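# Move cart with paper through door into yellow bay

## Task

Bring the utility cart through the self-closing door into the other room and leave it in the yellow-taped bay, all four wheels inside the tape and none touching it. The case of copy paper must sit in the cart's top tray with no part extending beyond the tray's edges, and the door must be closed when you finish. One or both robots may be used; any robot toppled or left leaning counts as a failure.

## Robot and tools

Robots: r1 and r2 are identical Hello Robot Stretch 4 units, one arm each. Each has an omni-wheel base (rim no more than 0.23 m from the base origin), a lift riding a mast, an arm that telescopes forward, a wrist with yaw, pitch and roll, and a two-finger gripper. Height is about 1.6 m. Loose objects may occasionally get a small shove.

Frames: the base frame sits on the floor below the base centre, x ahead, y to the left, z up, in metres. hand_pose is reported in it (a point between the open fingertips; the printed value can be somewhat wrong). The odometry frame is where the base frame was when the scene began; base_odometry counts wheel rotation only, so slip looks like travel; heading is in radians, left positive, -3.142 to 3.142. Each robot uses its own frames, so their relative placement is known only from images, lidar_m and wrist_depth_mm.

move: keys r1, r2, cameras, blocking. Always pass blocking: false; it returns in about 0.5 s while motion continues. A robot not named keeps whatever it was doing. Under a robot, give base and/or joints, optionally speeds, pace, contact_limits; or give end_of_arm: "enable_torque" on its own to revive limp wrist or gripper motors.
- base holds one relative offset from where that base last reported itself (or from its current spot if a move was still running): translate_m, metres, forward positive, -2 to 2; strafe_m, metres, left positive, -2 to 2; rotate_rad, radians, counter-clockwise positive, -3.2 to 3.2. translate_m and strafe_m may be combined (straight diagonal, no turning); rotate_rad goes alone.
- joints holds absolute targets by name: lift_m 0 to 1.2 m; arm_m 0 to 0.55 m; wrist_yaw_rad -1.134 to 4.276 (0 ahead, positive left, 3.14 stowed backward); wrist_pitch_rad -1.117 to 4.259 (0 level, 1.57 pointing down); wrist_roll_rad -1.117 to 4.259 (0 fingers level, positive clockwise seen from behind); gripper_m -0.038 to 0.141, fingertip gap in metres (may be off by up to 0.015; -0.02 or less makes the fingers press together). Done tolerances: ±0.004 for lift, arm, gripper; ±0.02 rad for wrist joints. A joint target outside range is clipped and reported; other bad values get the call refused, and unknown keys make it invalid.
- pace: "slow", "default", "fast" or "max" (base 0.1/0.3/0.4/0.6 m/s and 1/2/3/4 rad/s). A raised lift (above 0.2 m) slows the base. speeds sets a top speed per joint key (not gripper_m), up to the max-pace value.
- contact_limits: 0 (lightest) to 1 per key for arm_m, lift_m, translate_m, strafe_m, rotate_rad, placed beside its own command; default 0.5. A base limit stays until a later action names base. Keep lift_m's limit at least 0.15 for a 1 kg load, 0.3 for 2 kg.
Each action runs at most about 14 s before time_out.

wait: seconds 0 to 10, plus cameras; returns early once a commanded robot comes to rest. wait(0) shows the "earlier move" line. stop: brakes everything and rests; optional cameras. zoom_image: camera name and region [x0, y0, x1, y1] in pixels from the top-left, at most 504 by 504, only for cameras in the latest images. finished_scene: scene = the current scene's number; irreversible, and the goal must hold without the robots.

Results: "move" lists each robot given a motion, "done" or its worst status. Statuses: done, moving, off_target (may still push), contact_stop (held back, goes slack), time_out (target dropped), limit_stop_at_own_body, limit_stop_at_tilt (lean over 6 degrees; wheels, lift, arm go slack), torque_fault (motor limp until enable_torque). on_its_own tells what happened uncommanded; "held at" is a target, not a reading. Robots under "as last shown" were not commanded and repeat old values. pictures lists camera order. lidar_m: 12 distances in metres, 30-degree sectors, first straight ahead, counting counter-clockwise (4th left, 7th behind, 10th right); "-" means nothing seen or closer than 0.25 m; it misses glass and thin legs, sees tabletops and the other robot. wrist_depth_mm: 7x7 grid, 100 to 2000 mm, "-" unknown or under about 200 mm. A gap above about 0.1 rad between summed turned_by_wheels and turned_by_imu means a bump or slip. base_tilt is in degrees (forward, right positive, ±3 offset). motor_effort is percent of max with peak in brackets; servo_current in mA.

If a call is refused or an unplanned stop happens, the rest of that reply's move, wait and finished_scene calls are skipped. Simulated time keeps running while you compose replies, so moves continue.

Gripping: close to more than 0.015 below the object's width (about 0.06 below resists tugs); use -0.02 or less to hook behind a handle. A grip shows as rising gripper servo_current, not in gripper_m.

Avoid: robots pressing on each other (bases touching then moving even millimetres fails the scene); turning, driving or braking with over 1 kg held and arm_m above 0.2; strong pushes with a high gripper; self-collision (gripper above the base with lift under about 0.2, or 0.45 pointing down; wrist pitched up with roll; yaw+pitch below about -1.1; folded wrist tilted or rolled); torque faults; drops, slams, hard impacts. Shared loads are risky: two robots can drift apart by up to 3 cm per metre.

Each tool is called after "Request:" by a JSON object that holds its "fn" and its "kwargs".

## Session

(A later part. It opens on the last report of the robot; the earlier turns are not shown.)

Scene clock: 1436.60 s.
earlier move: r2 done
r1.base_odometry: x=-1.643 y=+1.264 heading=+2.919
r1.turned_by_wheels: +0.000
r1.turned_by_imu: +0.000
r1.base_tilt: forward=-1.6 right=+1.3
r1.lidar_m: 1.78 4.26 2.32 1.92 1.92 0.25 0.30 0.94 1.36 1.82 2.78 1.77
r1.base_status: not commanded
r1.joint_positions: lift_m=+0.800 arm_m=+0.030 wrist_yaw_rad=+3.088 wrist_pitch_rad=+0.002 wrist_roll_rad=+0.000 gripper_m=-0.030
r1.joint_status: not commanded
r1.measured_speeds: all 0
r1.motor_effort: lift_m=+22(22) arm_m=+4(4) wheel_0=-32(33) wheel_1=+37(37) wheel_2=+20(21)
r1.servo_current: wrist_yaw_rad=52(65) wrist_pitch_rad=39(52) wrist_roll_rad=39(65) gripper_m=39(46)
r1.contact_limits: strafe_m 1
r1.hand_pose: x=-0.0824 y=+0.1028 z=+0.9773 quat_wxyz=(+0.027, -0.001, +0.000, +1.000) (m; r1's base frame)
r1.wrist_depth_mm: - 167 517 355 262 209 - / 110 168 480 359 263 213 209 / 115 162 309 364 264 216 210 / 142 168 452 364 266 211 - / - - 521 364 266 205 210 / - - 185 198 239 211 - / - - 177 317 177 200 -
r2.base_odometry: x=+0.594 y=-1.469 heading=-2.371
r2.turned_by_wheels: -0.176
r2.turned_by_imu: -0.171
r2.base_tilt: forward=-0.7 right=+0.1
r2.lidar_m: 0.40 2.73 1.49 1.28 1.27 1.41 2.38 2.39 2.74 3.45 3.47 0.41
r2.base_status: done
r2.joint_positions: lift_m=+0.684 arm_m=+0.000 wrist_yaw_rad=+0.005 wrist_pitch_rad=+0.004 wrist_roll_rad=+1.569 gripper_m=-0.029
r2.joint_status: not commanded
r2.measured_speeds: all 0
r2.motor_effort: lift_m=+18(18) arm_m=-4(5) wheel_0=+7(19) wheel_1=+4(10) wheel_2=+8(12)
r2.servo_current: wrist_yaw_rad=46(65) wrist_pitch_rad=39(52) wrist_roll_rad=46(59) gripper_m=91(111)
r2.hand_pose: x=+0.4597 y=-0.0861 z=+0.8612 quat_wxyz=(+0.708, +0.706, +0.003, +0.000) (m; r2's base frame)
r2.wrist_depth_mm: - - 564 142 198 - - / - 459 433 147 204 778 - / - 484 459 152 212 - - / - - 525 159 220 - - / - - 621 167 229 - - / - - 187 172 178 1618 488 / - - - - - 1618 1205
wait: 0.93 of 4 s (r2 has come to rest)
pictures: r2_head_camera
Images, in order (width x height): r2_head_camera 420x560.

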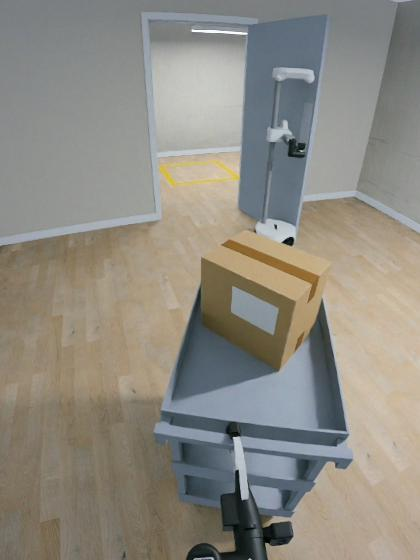

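Request:
{"fn": "move", "kwargs": {"blocking": false, "cameras": [], "r2": {"base":{"translate_m":0.35,"strafe_m":-0.06},"pace":"slow","contact_limits":{"translate_m":0.8}}}}

Request:
{"fn": "wait", "kwargs": {"seconds": 7, "cameras": ["r2_head_camera"]}}

Scene clock: 1445.93 s.
move: r2 moving
r1: as last shown
r1.lidar_m: 1.75 4.26 2.34 1.92 1.93 0.25 0.30 0.97 1.37 1.81 2.78 1.77
r1.motor_effort: lift_m=+22(22) arm_m=+4(4) wheel_0=-33(33) wheel_1=+36(37) wheel_2=+20(21)
r1.servo_current: wrist_yaw_rad=72(72) wrist_pitch_rad=46(46) wrist_roll_rad=59(59) gripper_m=46(52)
r1.contact_limits: strafe_m 1
r1.wrist_depth_mm: - 167 517 355 260 209 - / 110 167 480 357 263 213 210 / 114 163 310 359 265 214 209 / 143 169 452 362 266 211 - / - - 521 364 266 204 211 / - - 185 199 239 211 - / - - 177 315 177 199 -
r2.base_odometry: x=+0.584 y=-1.476 heading=-2.370
r2.turned_by_wheels: +0.000
r2.turned_by_imu: +0.001
r2.base_tilt: forward=-0.7 right=+0.1
r2.lidar_m: 0.39 2.71 1.52 1.27 1.26 1.44 2.40 2.39 2.75 3.48 3.48 0.38
r2.base_status: translate_m moving; strafe_m moving
r2.joint_positions: lift_m=+0.684 arm_m=+0.000 wrist_yaw_rad=+0.005 wrist_pitch_rad=+0.004 wrist_roll_rad=+1.569 gripper_m=-0.029
r2.joint_status: not commanded
r2.measured_speeds: translate_m=+0.048 strafe_m=-0.009 rotate_rad=+0.000 lift_m=+0.000 arm_m=+0.000 wrist_yaw_rad=+0.000 wrist_pitch_rad=+0.000 wrist_roll_rad=+0.000
r2.motor_effort: lift_m=+18(18) arm_m=-3(4) wheel_0=+8(10) wheel_1=+8(8) wheel_2=-12(12)
r2.servo_current: wrist_yaw_rad=39(65) wrist_pitch_rad=46(46) wrist_roll_rad=46(52) gripper_m=98(98)
r2.contact_limits: translate_m 0.8
r2.hand_pose: x=+0.4597 y=-0.0861 z=+0.8612 quat_wxyz=(+0.708, +0.706, +0.003, +0.000) (m; r2's base frame)
r2.wrist_depth_mm: - - 569 143 198 - - / - 466 436 148 204 778 - / - 484 462 153 213 - - / - - 521 159 220 - - / - - 621 167 229 - - / - - 187 171 179 1618 484 / - - - - - 1576 1229
pictures: none
No camera images: "cameras" was empty.

Scene clock: 1450.27 s.
earlier move: r2 done
r1.base_odometry: x=-1.643 y=+1.264 heading=+2.919
r1.turned_by_wheels: +0.000
r1.turned_by_imu: +0.000
r1.base_tilt: forward=-1.6 right=+1.3
r1.lidar_m: 1.42 4.24 2.31 1.93 1.91 0.25 0.29 0.91 1.33 1.82 2.79 1.42
r1.base_status: not commanded
r1.joint_positions: lift_m=+0.800 arm_m=+0.030 wrist_yaw_rad=+3.088 wrist_pitch_rad=+0.002 wrist_roll_rad=+0.000 gripper_m=-0.030
r1.joint_status: not commanded
r1.measured_speeds: all 0
r1.motor_effort: lift_m=+22(22) arm_m=+4(4) wheel_0=-33(34) wheel_1=+36(37) wheel_2=+20(21)
r1.servo_current: wrist_yaw_rad=59(72) wrist_pitch_rad=46(52) wrist_roll_rad=52(65) gripper_m=46(52)
r1.contact_limits: strafe_m 1
r1.hand_pose: x=-0.0824 y=+0.1028 z=+0.9773 quat_wxyz=(+0.027, -0.001, +0.000, +1.000) (m; r1's base frame)
r1.wrist_depth_mm: - 167 517 357 262 208 - / 110 168 480 357 263 214 208 / 115 162 307 362 264 215 209 / 142 168 452 364 265 211 - / - - 521 362 266 206 210 / - - 184 198 239 211 - / - - 177 317 177 198 -
r2.base_odometry: x=+0.302 y=-1.670 heading=-2.370
r2.turned_by_wheels: +0.000
r2.turned_by_imu: +0.002
r2.base_tilt: forward=-0.7 right=+0.1
r2.lidar_m: 0.41 2.99 1.68 1.43 1.41 1.64 2.70 2.71 3.09 3.30 3.32 0.41
r2.base_status: done
r2.joint_positions: lift_m=+0.684 arm_m=+0.000 wrist_yaw_rad=+0.005 wrist_pitch_rad=+0.004 wrist_roll_rad=+1.569 gripper_m=-0.029
r2.joint_status: not commanded
r2.measured_speeds: all 0
r2.motor_effort: lift_m=+18(18) arm_m=-4(4) wheel_0=+7(13) wheel_1=+6(9) wheel_2=-6(12)
r2.servo_current: wrist_yaw_rad=46(65) wrist_pitch_rad=39(46) wrist_roll_rad=52(65) gripper_m=91(111)
r2.contact_limits: translate_m 0.8
r2.hand_pose: x=+0.4597 y=-0.0861 z=+0.8612 quat_wxyz=(+0.708, +0.706, +0.003, +0.000) (m; r2's base frame)
r2.wrist_depth_mm: - - 512 138 192 - - / - 433 430 143 201 768 - / - 488 462 150 209 - - / - - 539 156 218 - - / - - - 165 227 - - / - - 186 171 177 1618 492 / - - - - - 1618 1182
wait: 4.33 of 7 s (r2 has come to rest)
pictures: r2_head_camera
Images, in order (width x height): r2_head_camera 420x560.

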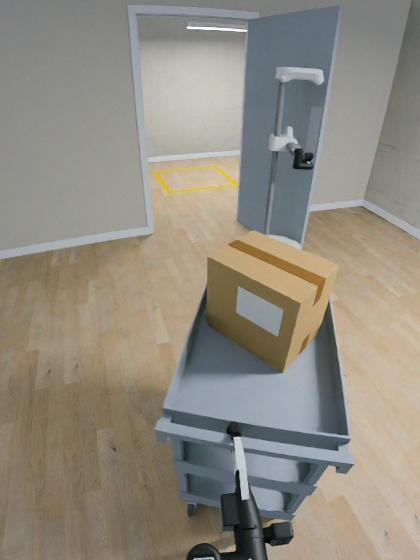

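Request:
{"fn": "move", "kwargs": {"blocking": false, "cameras": [], "r2": {"base":{"translate_m":0.15,"strafe_m":-0.26},"pace":"slow","contact_limits":{"translate_m":0.8}}}}

Request:
{"fn": "wait", "kwargs": {"seconds": 7, "cameras": []}}

Request:
{"fn": "move", "kwargs": {"blocking": false, "cameras": [], "r2": {"base":{"rotate_rad":0.25},"pace":"slow"}}}

Request:
{"fn": "wait", "kwargs": {"seconds": 4, "cameras": ["r2_head_camera"]}}

Scene clock: 1463.13 s.
move: r2 moving
r1: as last shown
r1.lidar_m: 1.41 4.23 2.33 1.94 1.91 0.25 0.30 0.93 1.38 1.85 2.80 1.42
r1.motor_effort: lift_m=+22(22) arm_m=+4(4) wheel_0=-33(33) wheel_1=+36(37) wheel_2=+20(21)
r1.servo_current: wrist_yaw_rad=52(59) wrist_pitch_rad=39(52) wrist_roll_rad=52(59) gripper_m=46(46)
r1.contact_limits: strafe_m 1
r1.wrist_depth_mm: - 167 517 359 260 209 - / 111 167 477 355 263 213 210 / 115 163 309 359 264 215 209 / 142 168 455 359 264 211 - / - - 521 364 267 205 209 / - - 185 197 239 211 - / - - 178 315 177 198 -
r2.base_odometry: x=+0.290 y=-1.667 heading=-2.370
r2.turned_by_wheels: +0.000
r2.turned_by_imu: +0.001
r2.base_tilt: forward=-0.7 right=+0.1
r2.lidar_m: 0.43 3.01 1.73 1.43 1.43 1.65 2.70 2.70 3.09 3.31 3.31 0.41
r2.base_status: translate_m moving; strafe_m moving
r2.joint_positions: lift_m=+0.684 arm_m=+0.000 wrist_yaw_rad=+0.005 wrist_pitch_rad=+0.004 wrist_roll_rad=+1.569 gripper_m=-0.029
r2.joint_status: not commanded
r2.measured_speeds: translate_m=+0.025 strafe_m=-0.042 rotate_rad=+0.002 lift_m=+0.000 arm_m=+0.000 wrist_yaw_rad=+0.000 wrist_pitch_rad=+0.000 wrist_roll_rad=+0.000
r2.motor_effort: lift_m=+18(18) arm_m=-4(4) wheel_0=+11(13) wheel_1=-4(6) wheel_2=-7(11)
r2.servo_current: wrist_yaw_rad=46(59) wrist_pitch_rad=39(46) wrist_roll_rad=52(52) gripper_m=98(98)
r2.contact_limits: translate_m 0.8
r2.hand_pose: x=+0.4597 y=-0.0861 z=+0.8612 quat_wxyz=(+0.708, +0.706, +0.003, +0.000) (m; r2's base frame)
r2.wrist_depth_mm: - - 512 138 192 - - / - 430 427 143 199 759 - / - 492 466 149 209 - - / - - 539 156 217 - - / - - - 165 228 - - / - - 187 171 178 1661 512 / - - - - - 1576 1205
pictures: none
No camera images: "cameras" was empty.

Scene clock: 1466.90 s.
earlier move: r2 done
r1.base_odometry: x=-1.643 y=+1.264 heading=+2.919
r1.turned_by_wheels: +0.000
r1.turned_by_imu: +0.000
r1.base_tilt: forward=-1.6 right=+1.3
r1.lidar_m: 1.20 4.26 2.31 1.92 1.92 0.25 0.29 0.97 1.35 1.81 2.78 1.21
r1.base_status: not commanded
r1.joint_positions: lift_m=+0.800 arm_m=+0.030 wrist_yaw_rad=+3.088 wrist_pitch_rad=+0.002 wrist_roll_rad=+0.000 gripper_m=-0.030
r1.joint_status: not commanded
r1.measured_speeds: all 0
r1.motor_effort: lift_m=+22(22) arm_m=+4(4) wheel_0=-33(34) wheel_1=+37(37) wheel_2=+21(21)
r1.servo_current: wrist_yaw_rad=65(72) wrist_pitch_rad=46(52) wrist_roll_rad=52(65) gripper_m=46(52)
r1.contact_limits: strafe_m 1
r1.hand_pose: x=-0.0824 y=+0.1028 z=+0.9773 quat_wxyz=(+0.027, -0.001, +0.000, +1.000) (m; r1's base frame)
r1.wrist_depth_mm: - 167 512 357 263 208 - / 110 167 480 359 263 213 209 / 115 163 309 362 266 215 209 / 142 168 455 359 265 211 - / - - 521 359 266 204 210 / - - 185 198 239 212 - / - - 176 317 177 199 -
r2.base_odometry: x=+0.013 y=-1.588 heading=-2.371
r2.turned_by_wheels: +0.000
r2.turned_by_imu: +0.002
r2.base_tilt: forward=-0.7 right=+0.1
r2.lidar_m: 0.41 3.05 2.02 1.70 1.72 1.98 2.76 2.77 3.22 3.03 3.01 0.43
r2.base_status: done
r2.joint_positions: lift_m=+0.684 arm_m=+0.000 wrist_yaw_rad=+0.005 wrist_pitch_rad=+0.004 wrist_roll_rad=+1.569 gripper_m=-0.029
r2.joint_status: not commanded
r2.measured_speeds: all 0
r2.motor_effort: lift_m=+18(18) arm_m=-4(4) wheel_0=+7(14) wheel_1=-5(7) wheel_2=-3(11)
r2.servo_current: wrist_yaw_rad=52(65) wrist_pitch_rad=39(52) wrist_roll_rad=46(59) gripper_m=98(104)
r2.contact_limits: translate_m 0.8
r2.hand_pose: x=+0.4597 y=-0.0861 z=+0.8612 quat_wxyz=(+0.708, +0.706, +0.003, +0.000) (m; r2's base frame)
r2.wrist_depth_mm: - - - 146 201 - - / - 504 455 151 208 778 - / - 477 459 154 214 - - / - - 521 162 222 842 - / - - 603 167 228 - - / - - 186 173 178 1618 496 / - - - - - 1618 1205
wait: 3.77 of 7 s (r2 has come to rest)
pictures: none
No camera images: "cameras" was empty.

Scene clock: 1467.40 s.
move: r2 moving
r1: as last shown
r1.lidar_m: 1.22 4.25 2.29 1.92 1.92 0.25 0.28 0.92 1.35 1.84 2.77 1.23
r1.motor_effort: lift_m=+22(22) arm_m=+4(4) wheel_0=-33(33) wheel_1=+36(37) wheel_2=+20(21)
r1.servo_current: wrist_yaw_rad=39(65) wrist_pitch_rad=33(46) wrist_roll_rad=52(65) gripper_m=46(52)
r1.contact_limits: strafe_m 1
r1.wrist_depth_mm: - 167 517 357 263 208 - / 110 167 480 359 264 215 209 / 114 162 307 359 264 215 209 / 142 168 455 357 265 210 - / - - 521 362 265 205 209 / - - 185 198 238 211 - / - - 177 315 177 198 -
r2.base_odometry: x=+0.013 y=-1.588 heading=-2.246
r2.turned_by_wheels: +0.124
r2.turned_by_imu: +0.120
r2.base_tilt: forward=-0.7 right=+0.1
r2.lidar_m: 0.39 2.94 1.92 1.72 1.75 2.13 2.75 2.80 3.30 3.02 0.43 0.40
r2.base_status: rotate_rad moving
r2.joint_positions: lift_m=+0.684 arm_m=+0.000 wrist_yaw_rad=-0.008 wrist_pitch_rad=+0.004 wrist_roll_rad=+1.569 gripper_m=-0.029
r2.joint_status: not commanded
r2.measured_speeds: translate_m=+0.001 strafe_m=-0.001 rotate_rad=+0.488 lift_m=+0.000 arm_m=+0.000 wrist_yaw_rad=+0.000 wrist_pitch_rad=+0.000 wrist_roll_rad=+0.000
r2.motor_effort: lift_m=+18(18) arm_m=-4(4) wheel_0=-14(14) wheel_1=-8(10) wheel_2=-13(13)
r2.servo_current: wrist_yaw_rad=52(65) wrist_pitch_rad=46(46) wrist_roll_rad=59(59) gripper_m=98(104)
r2.hand_pose: x=+0.4586 y=-0.0897 z=+0.8612 quat_wxyz=(+0.708, +0.706, -0.001, -0.004) (m; r2's base frame)
r2.wrist_depth_mm: - - 466 132 188 - - / - 418 413 139 196 - - / - - 473 145 208 - - / - - 554 154 217 - - / - - - 165 229 1808 - / - - 186 172 178 1618 492 / - - - - - 1618 1160
pictures: none
No camera images: "cameras" was empty.

Scene clock: 1468.17 s.
earlier move: r2 done
r1.base_odometry: x=-1.643 y=+1.264 heading=+2.919
r1.turned_by_wheels: +0.000
r1.turned_by_imu: +0.000
r1.base_tilt: forward=-1.6 right=+1.3
r1.lidar_m: 1.23 4.23 2.32 1.93 1.93 0.25 0.29 0.92 1.34 1.82 2.79 1.24
r1.base_status: not commanded
r1.joint_positions: lift_m=+0.800 arm_m=+0.030 wrist_yaw_rad=+3.088 wrist_pitch_rad=+0.002 wrist_roll_rad=+0.000 gripper_m=-0.030
r1.joint_status: not commanded
r1.measured_speeds: all 0
r1.motor_effort: lift_m=+22(22) arm_m=+4(4) wheel_0=-34(34) wheel_1=+36(37) wheel_2=+21(21)
r1.servo_current: wrist_yaw_rad=46(65) wrist_pitch_rad=39(46) wrist_roll_rad=65(65) gripper_m=39(52)
r1.contact_limits: strafe_m 1
r1.hand_pose: x=-0.0824 y=+0.1028 z=+0.9773 quat_wxyz=(+0.027, -0.001, +0.000, +1.000) (m; r1's base frame)
r1.wrist_depth_mm: - 167 508 357 262 209 - / 110 168 484 359 260 213 209 / 114 162 309 362 264 214 210 / 142 168 452 362 266 211 - / - - 521 364 267 205 210 / - - 185 198 238 212 - / - - 177 315 177 198 -
r2.base_odometry: x=+0.013 y=-1.588 heading=-2.122
r2.turned_by_wheels: +0.124
r2.turned_by_imu: +0.121
r2.base_tilt: forward=-0.6 right=+0.0
r2.lidar_m: 0.44 2.51 1.81 1.71 1.77 2.39 2.79 2.87 3.17 3.02 0.38 0.37
r2.base_status: done
r2.joint_positions: lift_m=+0.684 arm_m=+0.000 wrist_yaw_rad=-0.005 wrist_pitch_rad=+0.004 wrist_roll_rad=+1.569 gripper_m=-0.029
r2.joint_status: not commanded
r2.measured_speeds: all 0
r2.motor_effort: lift_m=+18(18) arm_m=-4(4) wheel_0=-9(14) wheel_1=-5(10) wheel_2=-6(13)
r2.servo_current: wrist_yaw_rad=52(65) wrist_pitch_rad=39(46) wrist_roll_rad=46(59) gripper_m=91(104)
r2.hand_pose: x=+0.4589 y=-0.0887 z=+0.8612 quat_wxyz=(+0.708, +0.706, +0.000, -0.003) (m; r2's base frame)
r2.wrist_depth_mm: - 370 364 102 156 - - / - 452 430 109 170 - - / - - 544 117 185 - - / - - - 131 202 1756 - / - - - 145 225 1661 484 / - - 185 166 178 1576 1182 / - - - - 319 319 330
wait: 0.77 of 4 s (r2 has come to rest)
pictures: r2_head_camera
Images, in order (width x height): r2_head_camera 420x560.

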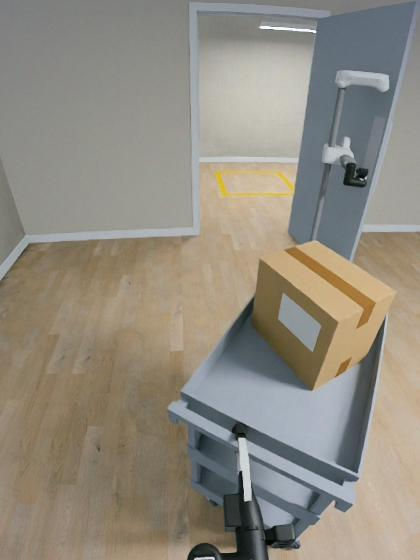

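Request:
{"fn": "move", "kwargs": {"blocking": false, "cameras": [], "r2": {"base":{"translate_m":0.0,"strafe_m":-0.38},"pace":"slow","contact_limits":{"strafe_m":0.8}}}}

Request:
{"fn": "wait", "kwargs": {"seconds": 7, "cameras": ["r2_head_camera"]}}

Scene clock: 1473.93 s.
move: r2 moving
r1: as last shown
r1.lidar_m: 1.21 4.26 2.31 1.92 1.92 0.25 0.29 0.93 1.35 1.84 2.78 1.22
r1.motor_effort: lift_m=+22(22) arm_m=+4(4) wheel_0=-33(33) wheel_1=+36(37) wheel_2=+20(21)
r1.servo_current: wrist_yaw_rad=52(59) wrist_pitch_rad=39(46) wrist_roll_rad=46(59) gripper_m=46(52)
r1.contact_limits: strafe_m 1
r1.wrist_depth_mm: - 167 508 357 263 209 - / 111 167 480 359 263 214 209 / 114 162 309 359 265 215 208 / 143 168 452 362 265 211 - / - - 521 364 266 205 209 / - - 185 198 239 211 - / - - 177 315 177 200 -
r2.base_odometry: x=+0.001 y=-1.580 heading=-2.122
r2.turned_by_wheels: +0.000
r2.turned_by_imu: +0.001
r2.base_tilt: forward=-0.7 right=+0.1
r2.lidar_m: 0.44 2.57 1.83 1.73 1.79 2.39 2.77 2.86 3.17 3.00 0.37 0.32
r2.base_status: translate_m moving; strafe_m moving
r2.joint_positions: lift_m=+0.684 arm_m=+0.000 wrist_yaw_rad=-0.002 wrist_pitch_rad=+0.004 wrist_roll_rad=+1.569 gripper_m=-0.029
r2.joint_status: not commanded
r2.measured_speeds: translate_m=+0.000 strafe_m=-0.057 rotate_rad=+0.003 lift_m=+0.000 arm_m=+0.000 wrist_yaw_rad=+0.021 wrist_pitch_rad=+0.000 wrist_roll_rad=+0.000
r2.motor_effort: lift_m=+18(18) arm_m=-4(4) wheel_0=+10(10) wheel_1=-8(9) wheel_2=+0(6)
r2.servo_current: wrist_yaw_rad=46(52) wrist_pitch_rad=46(46) wrist_roll_rad=46(52) gripper_m=98(104)
r2.contact_limits: strafe_m 0.8
r2.hand_pose: x=+0.4591 y=-0.0880 z=+0.8612 quat_wxyz=(+0.708, +0.706, +0.001, -0.002) (m; r2's base frame)
r2.wrist_depth_mm: - 362 362 - 151 - - / - 452 436 104 165 - - / - - 544 112 184 - - / - - - 128 200 1576 - / - - - 140 222 1618 484 / - - 185 163 177 1618 1205 / - - - - 320 - 334
pictures: none
No camera images: "cameras" was empty.

Scene clock: 1478.40 s.
earlier move: r2 done
r1.base_odometry: x=-1.643 y=+1.264 heading=+2.919
r1.turned_by_wheels: +0.000
r1.turned_by_imu: +0.000
r1.base_tilt: forward=-1.6 right=+1.3
r1.lidar_m: 1.08 4.26 2.33 1.93 1.92 0.25 0.31 0.93 1.36 1.82 2.78 3.14
r1.base_status: not commanded
r1.joint_positions: lift_m=+0.800 arm_m=+0.030 wrist_yaw_rad=+3.088 wrist_pitch_rad=+0.002 wrist_roll_rad=+0.000 gripper_m=-0.030
r1.joint_status: not commanded
r1.measured_speeds: all 0
r1.motor_effort: lift_m=+22(22) arm_m=+4(4) wheel_0=-33(34) wheel_1=+36(37) wheel_2=+21(21)
r1.servo_current: wrist_yaw_rad=39(72) wrist_pitch_rad=39(52) wrist_roll_rad=39(65) gripper_m=46(52)
r1.contact_limits: strafe_m 1
r1.hand_pose: x=-0.0824 y=+0.1028 z=+0.9773 quat_wxyz=(+0.027, -0.001, +0.000, +1.000) (m; r1's base frame)
r1.wrist_depth_mm: - 167 517 357 262 208 - / 111 168 480 359 263 213 210 / 115 163 309 357 264 216 209 / 142 168 452 359 266 211 - / - - 517 364 266 205 210 / - - 185 198 240 211 - / - - 177 317 177 199 -
r2.base_odometry: x=-0.311 y=-1.389 heading=-2.122
r2.turned_by_wheels: +0.000
r2.turned_by_imu: +0.002
r2.base_tilt: forward=-0.7 right=+0.1
r2.lidar_m: 0.43 3.08 2.18 2.10 2.13 2.88 2.76 2.85 2.78 2.64 0.40 0.37
r2.base_status: done
r2.joint_positions: lift_m=+0.684 arm_m=+0.000 wrist_yaw_rad=+0.006 wrist_pitch_rad=+0.004 wrist_roll_rad=+1.569 gripper_m=-0.029
r2.joint_status: not commanded
r2.measured_speeds: all 0
r2.motor_effort: lift_m=+18(18) arm_m=-4(4) wheel_0=+5(20) wheel_1=-4(9) wheel_2=+0(6)
r2.servo_current: wrist_yaw_rad=52(72) wrist_pitch_rad=46(52) wrist_roll_rad=39(59) gripper_m=98(104)
r2.contact_limits: strafe_m 0.8
r2.hand_pose: x=+0.4599 y=-0.0856 z=+0.8612 quat_wxyz=(+0.708, +0.706, +0.004, +0.001) (m; r2's base frame)
r2.wrist_depth_mm: - 373 370 105 162 - - / - 433 424 116 174 - - / - - 517 123 188 - - / - - - 134 204 - - / - - - 147 224 1618 512 / - - 185 166 177 1618 1205 / - - - - 271 325 1078
wait: 4.47 of 7 s (r2 has come to rest)
pictures: r2_head_camera
Images, in order (width x height): r2_head_camera 420x560.

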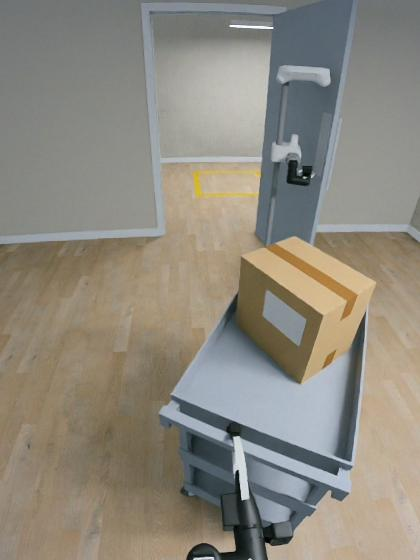

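Request:
{"fn": "move", "kwargs": {"blocking": false, "cameras": [], "r2": {"base":{"translate_m":-0.8,"strafe_m":0.45},"pace":"slow","contact_limits":{"translate_m":0.8}}}}

Request:
{"fn": "wait", "kwargs": {"seconds": 10, "cameras": ["r2_head_camera"]}}

Scene clock: 1488.80 s.
move: r2 moving
r1: as last shown
r1.base_tilt: forward=-1.5 right=+1.3
r1.lidar_m: 1.07 4.27 2.30 1.92 1.91 0.25 0.29 0.92 1.36 1.83 2.79 3.13
r1.motor_effort: lift_m=+22(22) arm_m=+4(4) wheel_0=-33(33) wheel_1=+37(37) wheel_2=+20(21)
r1.servo_current: wrist_yaw_rad=65(65) wrist_pitch_rad=46(46) wrist_roll_rad=46(52) gripper_m=46(52)
r1.contact_limits: strafe_m 1
r1.wrist_depth_mm: - 167 508 357 262 208 - / 110 168 480 357 263 213 209 / 114 162 309 359 264 215 208 / 143 169 455 359 265 211 - / - - 525 362 267 205 208 / - - 185 198 239 212 - / - - 177 317 177 199 -
r2.base_odometry: x=-0.298 y=-1.382 heading=-2.122
r2.turned_by_wheels: +0.000
r2.turned_by_imu: +0.000
r2.base_tilt: forward=-0.7 right=+0.1
r2.lidar_m: 0.42 3.09 2.19 2.07 2.15 2.90 2.76 2.84 2.79 2.65 0.42 0.36
r2.base_status: translate_m moving; strafe_m moving
r2.joint_positions: lift_m=+0.684 arm_m=+0.000 wrist_yaw_rad=+0.003 wrist_pitch_rad=+0.004 wrist_roll_rad=+1.569 gripper_m=-0.029
r2.joint_status: not commanded
r2.measured_speeds: translate_m=-0.048 strafe_m=+0.028 rotate_rad=+0.001 lift_m=+0.000 arm_m=+0.000 wrist_yaw_rad=-0.003 wrist_pitch_rad=+0.000 wrist_roll_rad=+0.000
r2.motor_effort: lift_m=+18(18) arm_m=-4(4) wheel_0=-12(13) wheel_1=-4(5) wheel_2=+12(13)
r2.servo_current: wrist_yaw_rad=46(59) wrist_pitch_rad=33(52) wrist_roll_rad=39(59) gripper_m=98(104)
r2.contact_limits: translate_m 0.8
r2.hand_pose: x=+0.4596 y=-0.0866 z=+0.8612 quat_wxyz=(+0.708, +0.706, +0.002, +0.000) (m; r2's base frame)
r2.wrist_depth_mm: - 377 379 112 167 - - / - 430 421 121 178 - - / - - 504 129 191 - - / - - 627 139 206 - - / - - - 151 225 1708 504 / - - 186 168 178 1618 1138 / - - - - 267 327 1138
pictures: none
No camera images: "cameras" was empty.

Scene clock: 1498.63 s.
earlier move: r2 done
r1.base_odometry: x=-1.643 y=+1.264 heading=+2.919
r1.turned_by_wheels: +0.000
r1.turned_by_imu: -0.001
r1.base_tilt: forward=-1.5 right=+1.3
r1.lidar_m: 1.98 4.27 2.30 1.91 1.90 0.25 0.30 0.93 1.36 1.84 2.77 3.14
r1.base_status: not commanded
r1.joint_positions: lift_m=+0.800 arm_m=+0.030 wrist_yaw_rad=+3.088 wrist_pitch_rad=+0.002 wrist_roll_rad=+0.000 gripper_m=-0.030
r1.joint_status: not commanded
r1.measured_speeds: all 0
r1.motor_effort: lift_m=+22(22) arm_m=+4(4) wheel_0=-33(34) wheel_1=+36(37) wheel_2=+21(21)
r1.servo_current: wrist_yaw_rad=52(72) wrist_pitch_rad=39(52) wrist_roll_rad=46(78) gripper_m=46(52)
r1.contact_limits: strafe_m 1
r1.hand_pose: x=-0.0824 y=+0.1028 z=+0.9773 quat_wxyz=(+0.027, -0.001, +0.000, +1.000) (m; r1's base frame)
r1.wrist_depth_mm: - 167 508 357 263 208 - / 110 167 480 359 264 214 210 / 115 162 307 359 265 216 208 / 142 168 459 359 264 211 - / - - 521 364 267 206 211 / - - 185 198 240 211 - / - - 177 317 177 199 -
r2.base_odometry: x=+0.492 y=-0.944 heading=-2.123
r2.turned_by_wheels: -0.001
r2.turned_by_imu: -0.005
r2.base_tilt: forward=-0.7 right=+0.1
r2.lidar_m: 0.46 2.43 1.72 1.59 1.64 2.09 1.96 2.04 2.70 3.13 0.32 0.32
r2.base_status: done
r2.joint_positions: lift_m=+0.684 arm_m=+0.000 wrist_yaw_rad=-0.004 wrist_pitch_rad=+0.004 wrist_roll_rad=+1.569 gripper_m=-0.029
r2.joint_status: not commanded
r2.measured_speeds: all 0
r2.motor_effort: lift_m=+18(18) arm_m=-4(4) wheel_0=-8(17) wheel_1=-6(8) wheel_2=+3(13)
r2.servo_current: wrist_yaw_rad=52(65) wrist_pitch_rad=39(52) wrist_roll_rad=52(59) gripper_m=98(104)
r2.contact_limits: translate_m 0.8
r2.hand_pose: x=+0.4590 y=-0.0886 z=+0.8612 quat_wxyz=(+0.708, +0.706, +0.000, -0.003) (m; r2's base frame)
r2.wrist_depth_mm: - 402 384 - 127 - - / - - 500 - 144 - - / - - - - 167 - - / - - - 101 187 1537 496 / - - - 120 223 1618 462 / - - 186 147 178 1618 1138 / - - - - - 1499 1098
wait: 9.83 of 10 s (r2 has come to rest)
pictures: r2_head_camera
Images, in order (width x height): r2_head_camera 420x560.

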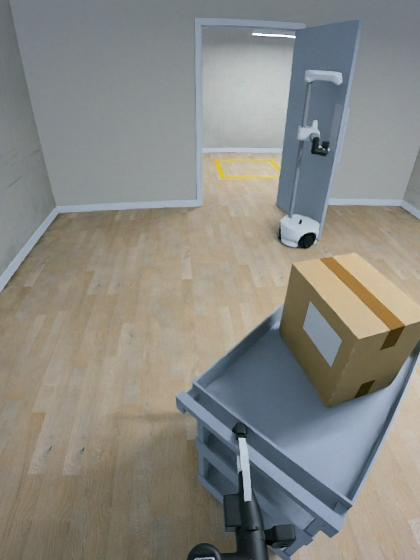

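Request:
{"fn": "move", "kwargs": {"blocking": false, "cameras": [], "r2": {"base":{"translate_m":-0.25,"strafe_m":0.1},"pace":"slow","contact_limits":{"translate_m":0.8}}}}

Request:
{"fn": "wait", "kwargs": {"seconds": 10, "cameras": []}}

Request:
{"fn": "move", "kwargs": {"blocking": false, "cameras": [], "r2": {"base":{"translate_m":-0.08,"strafe_m":-0.48},"pace":"slow","contact_limits":{"strafe_m":0.8}}}}

Request:
{"fn": "wait", "kwargs": {"seconds": 10, "cameras": ["r2_head_camera"]}}

Scene clock: 1508.30 s.
move: r2 moving
r1: as last shown
r1.turned_by_imu: +0.000
r1.lidar_m: 2.01 4.26 2.32 1.93 1.91 0.25 0.29 0.94 1.36 1.81 2.80 3.16
r1.motor_effort: lift_m=+22(22) arm_m=+4(4) wheel_0=-33(33) wheel_1=+36(37) wheel_2=+20(21)
r1.servo_current: wrist_yaw_rad=52(72) wrist_pitch_rad=46(46) wrist_roll_rad=59(59) gripper_m=39(52)
r1.contact_limits: strafe_m 1
r1.wrist_depth_mm: - 167 508 357 262 208 - / 110 168 480 359 263 214 209 / 115 162 309 362 264 215 209 / 142 168 459 364 265 211 - / - - 517 362 265 206 210 / - - 184 199 240 211 - / - - 177 317 176 200 -
r2.base_odometry: x=+0.503 y=-0.936 heading=-2.124
r2.turned_by_wheels: -0.001
r2.turned_by_imu: +0.000
r2.base_tilt: forward=-0.7 right=+0.1
r2.lidar_m: 0.46 2.41 1.69 1.57 1.65 2.09 1.96 2.02 2.68 3.11 0.34 0.31
r2.base_status: translate_m moving; strafe_m moving
r2.joint_positions: lift_m=+0.684 arm_m=+0.000 wrist_yaw_rad=-0.004 wrist_pitch_rad=+0.004 wrist_roll_rad=+1.569 gripper_m=-0.029
r2.joint_status: not commanded
r2.measured_speeds: translate_m=-0.048 strafe_m=+0.019 rotate_rad=+0.001 lift_m=+0.000 arm_m=+0.000 wrist_yaw_rad=+0.000 wrist_pitch_rad=+0.000 wrist_roll_rad=+0.000
r2.motor_effort: lift_m=+18(18) arm_m=-4(4) wheel_0=-10(15) wheel_1=-6(8) wheel_2=+7(8)
r2.servo_current: wrist_yaw_rad=52(52) wrist_pitch_rad=46(46) wrist_roll_rad=46(52) gripper_m=91(98)
r2.contact_limits: translate_m 0.8
r2.hand_pose: x=+0.4590 y=-0.0886 z=+0.8612 quat_wxyz=(+0.708, +0.706, +0.000, -0.003) (m; r2's base frame)
r2.wrist_depth_mm: - 399 387 - 124 - - / - - 504 - - - - / - - - - 167 - - / - - - 101 187 1499 500 / - - - 119 223 1576 459 / - - 186 147 177 1618 1138 / - - - - - 1537 1118
pictures: none
No camera images: "cameras" was empty.

Scene clock: 1511.70 s.
earlier move: r2 done
r1.base_odometry: x=-1.643 y=+1.264 heading=+2.919
r1.turned_by_wheels: +0.000
r1.turned_by_imu: +0.000
r1.base_tilt: forward=-1.6 right=+1.3
r1.lidar_m: 2.25 4.27 2.33 1.94 1.93 0.25 0.30 0.91 1.36 1.84 2.77 3.17
r1.base_status: not commanded
r1.joint_positions: lift_m=+0.800 arm_m=+0.030 wrist_yaw_rad=+3.088 wrist_pitch_rad=+0.002 wrist_roll_rad=+0.000 gripper_m=-0.030
r1.joint_status: not commanded
r1.measured_speeds: all 0
r1.motor_effort: lift_m=+22(22) arm_m=+4(4) wheel_0=-33(34) wheel_1=+36(37) wheel_2=+20(21)
r1.servo_current: wrist_yaw_rad=46(72) wrist_pitch_rad=39(52) wrist_roll_rad=39(72) gripper_m=46(59)
r1.contact_limits: strafe_m 1
r1.hand_pose: x=-0.0824 y=+0.1028 z=+0.9773 quat_wxyz=(+0.027, -0.001, +0.000, +1.000) (m; r1's base frame)
r1.wrist_depth_mm: - 167 512 357 262 208 - / 110 168 480 357 263 214 209 / 115 163 307 362 264 216 208 / 142 168 455 362 265 211 - / - - 521 364 265 204 210 / - - 185 198 238 211 - / - - 177 315 177 198 -
r2.base_odometry: x=+0.708 y=-0.784 heading=-2.123
r2.turned_by_wheels: +0.000
r2.turned_by_imu: +0.000
r2.base_tilt: forward=-0.6 right=+0.0
r2.lidar_m: 0.47 2.26 1.57 1.45 1.55 1.86 1.74 1.78 2.38 3.23 0.30 0.32
r2.base_status: done
r2.joint_positions: lift_m=+0.684 arm_m=+0.000 wrist_yaw_rad=-0.004 wrist_pitch_rad=+0.004 wrist_roll_rad=+1.569 gripper_m=-0.029
r2.joint_status: not commanded
r2.measured_speeds: all 0
r2.motor_effort: lift_m=+18(18) arm_m=-4(4) wheel_0=-4(15) wheel_1=-6(8) wheel_2=+6(10)
r2.servo_current: wrist_yaw_rad=59(65) wrist_pitch_rad=46(52) wrist_roll_rad=39(52) gripper_m=98(104)
r2.contact_limits: translate_m 0.8
r2.hand_pose: x=+0.4590 y=-0.0886 z=+0.8612 quat_wxyz=(+0.708, +0.706, +0.000, -0.003) (m; r2's base frame)
r2.wrist_depth_mm: - 415 418 - - 118 - / - - 564 - - - - / - - - - 155 164 - / - - - - 182 1397 484 / - - - 112 221 1576 1182 / - - 185 137 178 1430 351 / - - - - - 1576 1182
wait: 3.40 of 10 s (r2 has come to rest)
pictures: none
No camera images: "cameras" was empty.

Scene clock: 1512.20 s.
move: r2 moving
r1: as last shown
r1.lidar_m: 2.24 4.28 2.30 1.94 1.92 0.25 0.30 0.94 1.37 1.85 2.77 3.16
r1.motor_effort: lift_m=+22(22) arm_m=+4(4) wheel_0=-33(33) wheel_1=+37(37) wheel_2=+20(21)
r1.servo_current: wrist_yaw_rad=59(59) wrist_pitch_rad=33(46) wrist_roll_rad=33(59) gripper_m=46(52)
r1.contact_limits: strafe_m 1
r1.wrist_depth_mm: - 167 517 359 262 208 - / 110 168 484 357 263 213 209 / 115 162 309 362 265 216 210 / 143 168 455 362 266 211 - / - - 521 362 266 204 210 / - - 184 198 239 211 - / - - 178 317 176 198 -
r2.base_odometry: x=+0.698 y=-0.775 heading=-2.122
r2.turned_by_wheels: +0.001
r2.turned_by_imu: +0.001
r2.base_tilt: forward=-0.7 right=+0.1
r2.lidar_m: 0.47 2.28 1.60 1.48 1.52 1.85 1.72 1.79 2.41 3.22 0.30 0.29
r2.base_status: translate_m moving; strafe_m moving
r2.joint_positions: lift_m=+0.684 arm_m=+0.000 wrist_yaw_rad=+0.000 wrist_pitch_rad=+0.004 wrist_roll_rad=+1.569 gripper_m=-0.029
r2.joint_status: not commanded
r2.measured_speeds: translate_m=-0.009 strafe_m=-0.050 rotate_rad=+0.002 lift_m=+0.000 arm_m=+0.000 wrist_yaw_rad=+0.018 wrist_pitch_rad=+0.000 wrist_roll_rad=+0.000
r2.motor_effort: lift_m=+18(18) arm_m=-4(4) wheel_0=+12(12) wheel_1=-9(10) wheel_2=+8(9)
r2.servo_current: wrist_yaw_rad=46(59) wrist_pitch_rad=33(46) wrist_roll_rad=52(52) gripper_m=98(98)
r2.contact_limits: strafe_m 0.8
r2.hand_pose: x=+0.4593 y=-0.0873 z=+0.8612 quat_wxyz=(+0.708, +0.706, +0.001, -0.001) (m; r2's base frame)
r2.wrist_depth_mm: - 415 - - - 114 - / - - 539 - - - - / - - - - 150 155 530 / - - - - 184 1430 473 / - - - - 218 1661 1182 / - - 186 130 177 1430 355 / - - - - - 1576 1205
pictures: none
No camera images: "cameras" was empty.

Scene clock: 1517.80 s.
earlier move: r2 done
r1.base_odometry: x=-1.643 y=+1.264 heading=+2.919
r1.turned_by_wheels: +0.000
r1.turned_by_imu: +0.000
r1.base_tilt: forward=-1.6 right=+1.3
r1.lidar_m: 2.19 4.26 2.31 1.93 1.93 0.25 0.30 0.92 1.37 1.85 2.80 3.14
r1.base_status: not commanded
r1.joint_positions: lift_m=+0.800 arm_m=+0.030 wrist_yaw_rad=+3.088 wrist_pitch_rad=+0.002 wrist_roll_rad=+0.000 gripper_m=-0.030
r1.joint_status: not commanded
r1.measured_speeds: all 0
r1.motor_effort: lift_m=+22(22) arm_m=+4(4) wheel_0=-33(33) wheel_1=+36(37) wheel_2=+20(21)
r1.servo_current: wrist_yaw_rad=59(65) wrist_pitch_rad=39(52) wrist_roll_rad=39(65) gripper_m=46(52)
r1.contact_limits: strafe_m 1
r1.hand_pose: x=-0.0824 y=+0.1028 z=+0.9773 quat_wxyz=(+0.027, -0.001, +0.000, +1.000) (m; r1's base frame)
r1.wrist_depth_mm: - 167 512 355 262 208 - / 111 168 480 357 264 214 209 / 115 163 309 359 266 215 209 / 142 168 452 362 266 210 - / - - 521 362 265 205 210 / - - 185 198 239 211 - / - - 177 319 177 200 -
r2.base_odometry: x=+0.341 y=-0.465 heading=-2.122
r2.turned_by_wheels: +0.000
r2.turned_by_imu: +0.002
r2.base_tilt: forward=-0.7 right=+0.1
r2.lidar_m: 0.42 2.95 2.08 1.94 2.05 1.72 1.64 1.69 2.26 2.76 0.38 0.37
r2.base_status: done
r2.joint_positions: lift_m=+0.684 arm_m=+0.000 wrist_yaw_rad=+0.006 wrist_pitch_rad=+0.004 wrist_roll_rad=+1.569 gripper_m=-0.029
r2.joint_status: not commanded
r2.measured_speeds: all 0
r2.motor_effort: lift_m=+18(18) arm_m=-4(4) wheel_0=+8(17) wheel_1=-4(10) wheel_2=+6(10)
r2.servo_current: wrist_yaw_rad=52(78) wrist_pitch_rad=39(52) wrist_roll_rad=52(65) gripper_m=98(104)
r2.contact_limits: strafe_m 0.8
r2.hand_pose: x=+0.4598 y=-0.0858 z=+0.8612 quat_wxyz=(+0.708, +0.706, +0.003, +0.001) (m; r2's base frame)
r2.wrist_depth_mm: - 368 364 103 156 - - / - 442 415 109 169 - - / - - 525 117 184 - - / - - - 130 202 1708 - / - - - 144 223 1576 488 / - - 186 165 177 1576 1205 / - - - - 314 317 332
wait: 5.60 of 10 s (r2 has come to rest)
pictures: r2_head_camera
Images, in order (width x height): r2_head_camera 420x560.

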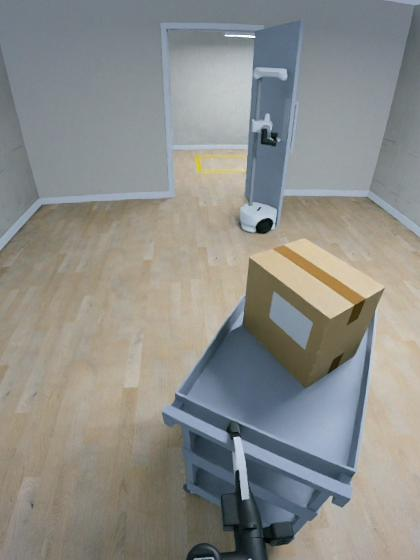

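Request:
{"fn": "move", "kwargs": {"blocking": false, "cameras": [], "r2": {"base":{"translate_m":-0.45,"strafe_m":0.7},"pace":"slow","contact_limits":{"translate_m":0.8}}}}

Request:
{"fn": "wait", "kwargs": {"seconds": 10, "cameras": ["r2_head_camera"]}}

Scene clock: 1526.60 s.
move: r2 moving
r1: as last shown
r1.lidar_m: 2.18 4.26 2.29 1.93 1.91 0.25 0.31 0.93 1.36 1.85 2.79 3.16
r1.servo_current: wrist_yaw_rad=46(59) wrist_pitch_rad=46(46) wrist_roll_rad=39(52) gripper_m=46(46)
r1.contact_limits: strafe_m 1
r1.wrist_depth_mm: - 167 517 359 263 208 - / 110 168 480 357 262 213 210 / 114 162 309 359 265 215 209 / 142 168 455 362 265 211 - / - - 521 364 265 205 210 / - - 184 198 240 211 - / - - 177 319 176 199 -
r2.base_odometry: x=+0.353 y=-0.464 heading=-2.122
r2.turned_by_wheels: +0.000
r2.turned_by_imu: +0.001
r2.base_tilt: forward=-0.7 right=+0.1
r2.lidar_m: 0.43 2.88 2.05 1.93 2.04 1.72 1.61 1.69 2.23 2.77 0.37 0.37
r2.base_status: translate_m moving; strafe_m moving
r2.joint_positions: lift_m=+0.684 arm_m=+0.000 wrist_yaw_rad=+0.001 wrist_pitch_rad=+0.004 wrist_roll_rad=+1.569 gripper_m=-0.029
r2.joint_status: not commanded
r2.measured_speeds: translate_m=-0.028 strafe_m=+0.041 rotate_rad=+0.000 lift_m=+0.000 arm_m=+0.000 wrist_yaw_rad=-0.025 wrist_pitch_rad=+0.000 wrist_roll_rad=+0.000
r2.motor_effort: lift_m=+18(18) arm_m=-4(4) wheel_0=-8(12) wheel_1=+5(5) wheel_2=+8(11)
r2.servo_current: wrist_yaw_rad=59(59) wrist_pitch_rad=46(46) wrist_roll_rad=39(52) gripper_m=91(98)
r2.contact_limits: translate_m 0.8
r2.hand_pose: x=+0.4594 y=-0.0871 z=+0.8612 quat_wxyz=(+0.708, +0.706, +0.002, -0.001) (m; r2's base frame)
r2.wrist_depth_mm: - 368 368 105 161 - - / - 442 427 116 174 - - / - - 525 124 187 - - / - - - 135 206 - - / - - - 147 225 1576 500 / - - 186 167 179 1618 1205 / - - - - 310 317 1078
pictures: none
No camera images: "cameras" was empty.

Scene clock: 1535.70 s.
earlier move: r2 done
r1.base_odometry: x=-1.643 y=+1.264 heading=+2.919
r1.turned_by_wheels: +0.000
r1.turned_by_imu: -0.001
r1.base_tilt: forward=-1.6 right=+1.3
r1.lidar_m: 2.90 4.28 2.32 1.93 1.93 0.25 0.30 0.92 1.37 1.83 2.79 3.14
r1.base_status: not commanded
r1.joint_positions: lift_m=+0.800 arm_m=+0.030 wrist_yaw_rad=+3.088 wrist_pitch_rad=+0.002 wrist_roll_rad=+0.000 gripper_m=-0.030
r1.joint_status: not commanded
r1.measured_speeds: all 0
r1.motor_effort: lift_m=+22(22) arm_m=+4(4) wheel_0=-33(34) wheel_1=+37(37) wheel_2=+20(21)
r1.servo_current: wrist_yaw_rad=39(78) wrist_pitch_rad=39(52) wrist_roll_rad=46(78) gripper_m=46(52)
r1.contact_limits: strafe_m 1
r1.hand_pose: x=-0.0824 y=+0.1028 z=+0.9773 quat_wxyz=(+0.027, -0.001, +0.000, +1.000) (m; r1's base frame)
r1.wrist_depth_mm: - 167 512 357 260 208 - / 111 168 480 357 263 215 210 / 114 162 307 362 264 213 209 / 142 168 455 362 266 211 - / - - 517 364 266 204 209 / - - 184 198 239 211 - / - - 177 315 177 198 -
r2.base_odometry: x=+1.173 y=-0.449 heading=-2.123
r2.turned_by_wheels: -0.001
r2.turned_by_imu: -0.007
r2.base_tilt: forward=-0.6 right=+0.0
r2.lidar_m: 0.47 1.89 1.30 1.26 1.31 1.29 1.23 1.23 1.67 3.47 0.30 0.31
r2.base_status: done
r2.joint_positions: lift_m=+0.684 arm_m=+0.000 wrist_yaw_rad=-0.017 wrist_pitch_rad=+0.004 wrist_roll_rad=+1.569 gripper_m=-0.029
r2.joint_status: not commanded
r2.measured_speeds: all 0
r2.motor_effort: lift_m=+18(18) arm_m=-4(4) wheel_0=-10(19) wheel_1=+1(8) wheel_2=-3(11)
r2.servo_current: wrist_yaw_rad=98(104) wrist_pitch_rad=46(52) wrist_roll_rad=46(65) gripper_m=91(104)
r2.contact_limits: translate_m 0.8
r2.hand_pose: x=+0.4578 y=-0.0922 z=+0.8612 quat_wxyz=(+0.708, +0.706, -0.005, -0.007) (m; r2's base frame)
r2.wrist_depth_mm: - - - - - - - / - - - - - - - / - - - - - - - / - - - - - - 433 / - - - - - 1397 1160 / - - - - 160 355 1118 / - - - - - 1576 1182
wait: 9.10 of 10 s (r2 has come to rest)
pictures: r2_head_camera
Images, in order (width x height): r2_head_camera 420x560.

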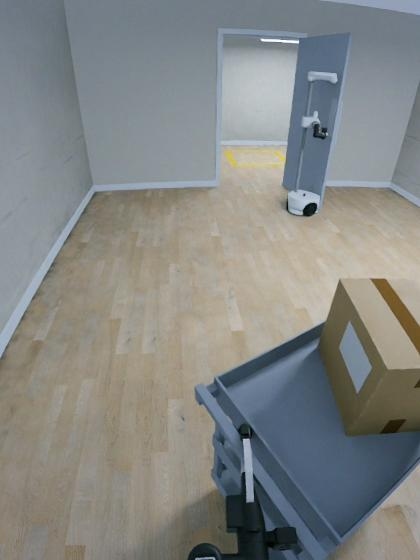

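Request:
{"fn": "move", "kwargs": {"blocking": false, "cameras": [], "r2": {"base":{"translate_m":-0.15,"strafe_m":-0.5},"pace":"slow","contact_limits":{"strafe_m":0.8}}}}

Request:
{"fn": "wait", "kwargs": {"seconds": 10, "cameras": ["r2_head_camera"]}}

Scene clock: 1542.77 s.
move: r2 moving
r1: as last shown
r1.turned_by_imu: +0.000
r1.lidar_m: 2.90 4.25 2.33 1.92 1.91 0.25 0.30 0.93 1.37 1.82 2.78 3.16
r1.motor_effort: lift_m=+22(22) arm_m=+4(4) wheel_0=-33(33) wheel_1=+36(37) wheel_2=+20(21)
r1.servo_current: wrist_yaw_rad=33(65) wrist_pitch_rad=46(46) wrist_roll_rad=65(65) gripper_m=39(52)
r1.contact_limits: strafe_m 1
r1.wrist_depth_mm: - 167 508 355 260 209 - / 111 168 480 359 263 214 209 / 114 162 309 362 264 215 208 / 142 168 452 364 265 211 - / - - 521 364 266 204 209 / - - 185 198 239 211 - / - - 177 320 177 198 -
r2.base_odometry: x=+1.165 y=-0.439 heading=-2.123
r2.turned_by_wheels: +0.000
r2.turned_by_imu: +0.001
r2.base_tilt: forward=-0.7 right=+0.1
r2.lidar_m: 0.47 1.94 1.33 1.25 1.32 1.29 1.20 1.24 1.65 3.47 0.25 0.32
r2.base_status: translate_m moving; strafe_m moving
r2.joint_positions: lift_m=+0.684 arm_m=+0.000 wrist_yaw_rad=-0.017 wrist_pitch_rad=+0.004 wrist_roll_rad=+1.569 gripper_m=-0.029
r2.joint_status: not commanded
r2.measured_speeds: translate_m=-0.014 strafe_m=-0.047 rotate_rad=+0.002 lift_m=+0.000 arm_m=+0.000 wrist_yaw_rad=+0.000 wrist_pitch_rad=+0.000 wrist_roll_rad=+0.000
r2.motor_effort: lift_m=+18(18) arm_m=-4(4) wheel_0=+7(10) wheel_1=-10(11) wheel_2=+2(3)
r2.servo_current: wrist_yaw_rad=85(104) wrist_pitch_rad=39(46) wrist_roll_rad=59(59) gripper_m=98(98)
r2.contact_limits: strafe_m 0.8
r2.hand_pose: x=+0.4578 y=-0.0922 z=+0.8612 quat_wxyz=(+0.708, +0.706, -0.005, -0.007) (m; r2's base frame)
r2.wrist_depth_mm: - - - - - - - / - - - - - - - / - - - - - - - / - - - - - - 433 / - - - - - 1397 1182 / - - - - 159 351 1138 / - - - - - 1618 1160
pictures: none
No camera images: "cameras" was empty.

Scene clock: 1548.73 s.
earlier move: r2 done
r1.base_odometry: x=-1.643 y=+1.264 heading=+2.919
r1.turned_by_wheels: +0.000
r1.turned_by_imu: +0.000
r1.base_tilt: forward=-1.6 right=+1.3
r1.lidar_m: 2.82 4.23 2.30 1.93 1.91 0.25 0.30 0.93 1.37 1.85 2.78 3.15
r1.base_status: not commanded
r1.joint_positions: lift_m=+0.800 arm_m=+0.030 wrist_yaw_rad=+3.088 wrist_pitch_rad=+0.002 wrist_roll_rad=+0.000 gripper_m=-0.030
r1.joint_status: not commanded
r1.measured_speeds: all 0
r1.motor_effort: lift_m=+22(22) arm_m=+4(4) wheel_0=-32(34) wheel_1=+36(37) wheel_2=+20(21)
r1.servo_current: wrist_yaw_rad=26(72) wrist_pitch_rad=52(52) wrist_roll_rad=39(72) gripper_m=46(52)
r1.contact_limits: strafe_m 1
r1.hand_pose: x=-0.0824 y=+0.1028 z=+0.9773 quat_wxyz=(+0.027, -0.001, +0.000, +1.000) (m; r1's base frame)
r1.wrist_depth_mm: - 167 512 357 262 208 - / 110 167 480 357 263 214 209 / 114 162 307 359 265 215 210 / 142 168 452 362 264 211 - / - - 525 362 266 205 210 / - - 185 198 239 211 - / - - 177 319 177 199 -
r2.base_odometry: x=+0.826 y=-0.059 heading=-2.123
r2.turned_by_wheels: +0.001
r2.turned_by_imu: +0.003
r2.base_tilt: forward=-0.7 right=+0.0
r2.lidar_m: 0.44 2.66 1.83 1.75 1.59 1.11 1.04 1.08 1.42 2.98 0.40 0.38
r2.base_status: done
r2.joint_positions: lift_m=+0.684 arm_m=+0.000 wrist_yaw_rad=+0.005 wrist_pitch_rad=+0.004 wrist_roll_rad=+1.569 gripper_m=-0.029
r2.joint_status: not commanded
r2.measured_speeds: all 0
r2.motor_effort: lift_m=+18(18) arm_m=-4(4) wheel_0=+7(17) wheel_1=-3(11) wheel_2=+7(10)
r2.servo_current: wrist_yaw_rad=39(104) wrist_pitch_rad=39(52) wrist_roll_rad=52(59) gripper_m=98(104)
r2.contact_limits: strafe_m 0.8
r2.hand_pose: x=+0.4597 y=-0.0861 z=+0.8612 quat_wxyz=(+0.708, +0.706, +0.003, +0.000) (m; r2's base frame)
r2.wrist_depth_mm: - 370 364 104 159 - - / - 449 427 114 172 - - / - - 530 120 186 - - / - - - 132 204 - - / - - - 146 224 1618 488 / - - 186 165 177 1618 1205 / - - - - 307 310 329
wait: 5.97 of 10 s (r2 has come to rest)
pictures: r2_head_camera
Images, in order (width x height): r2_head_camera 420x560.

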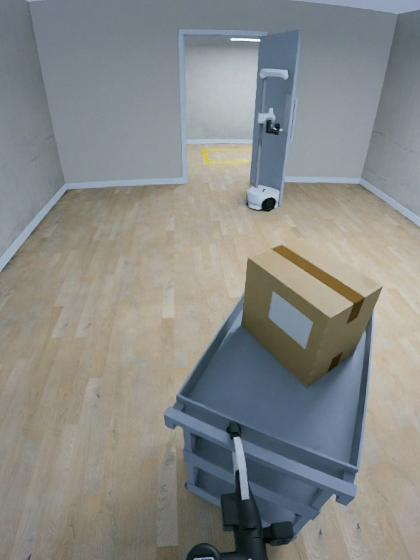

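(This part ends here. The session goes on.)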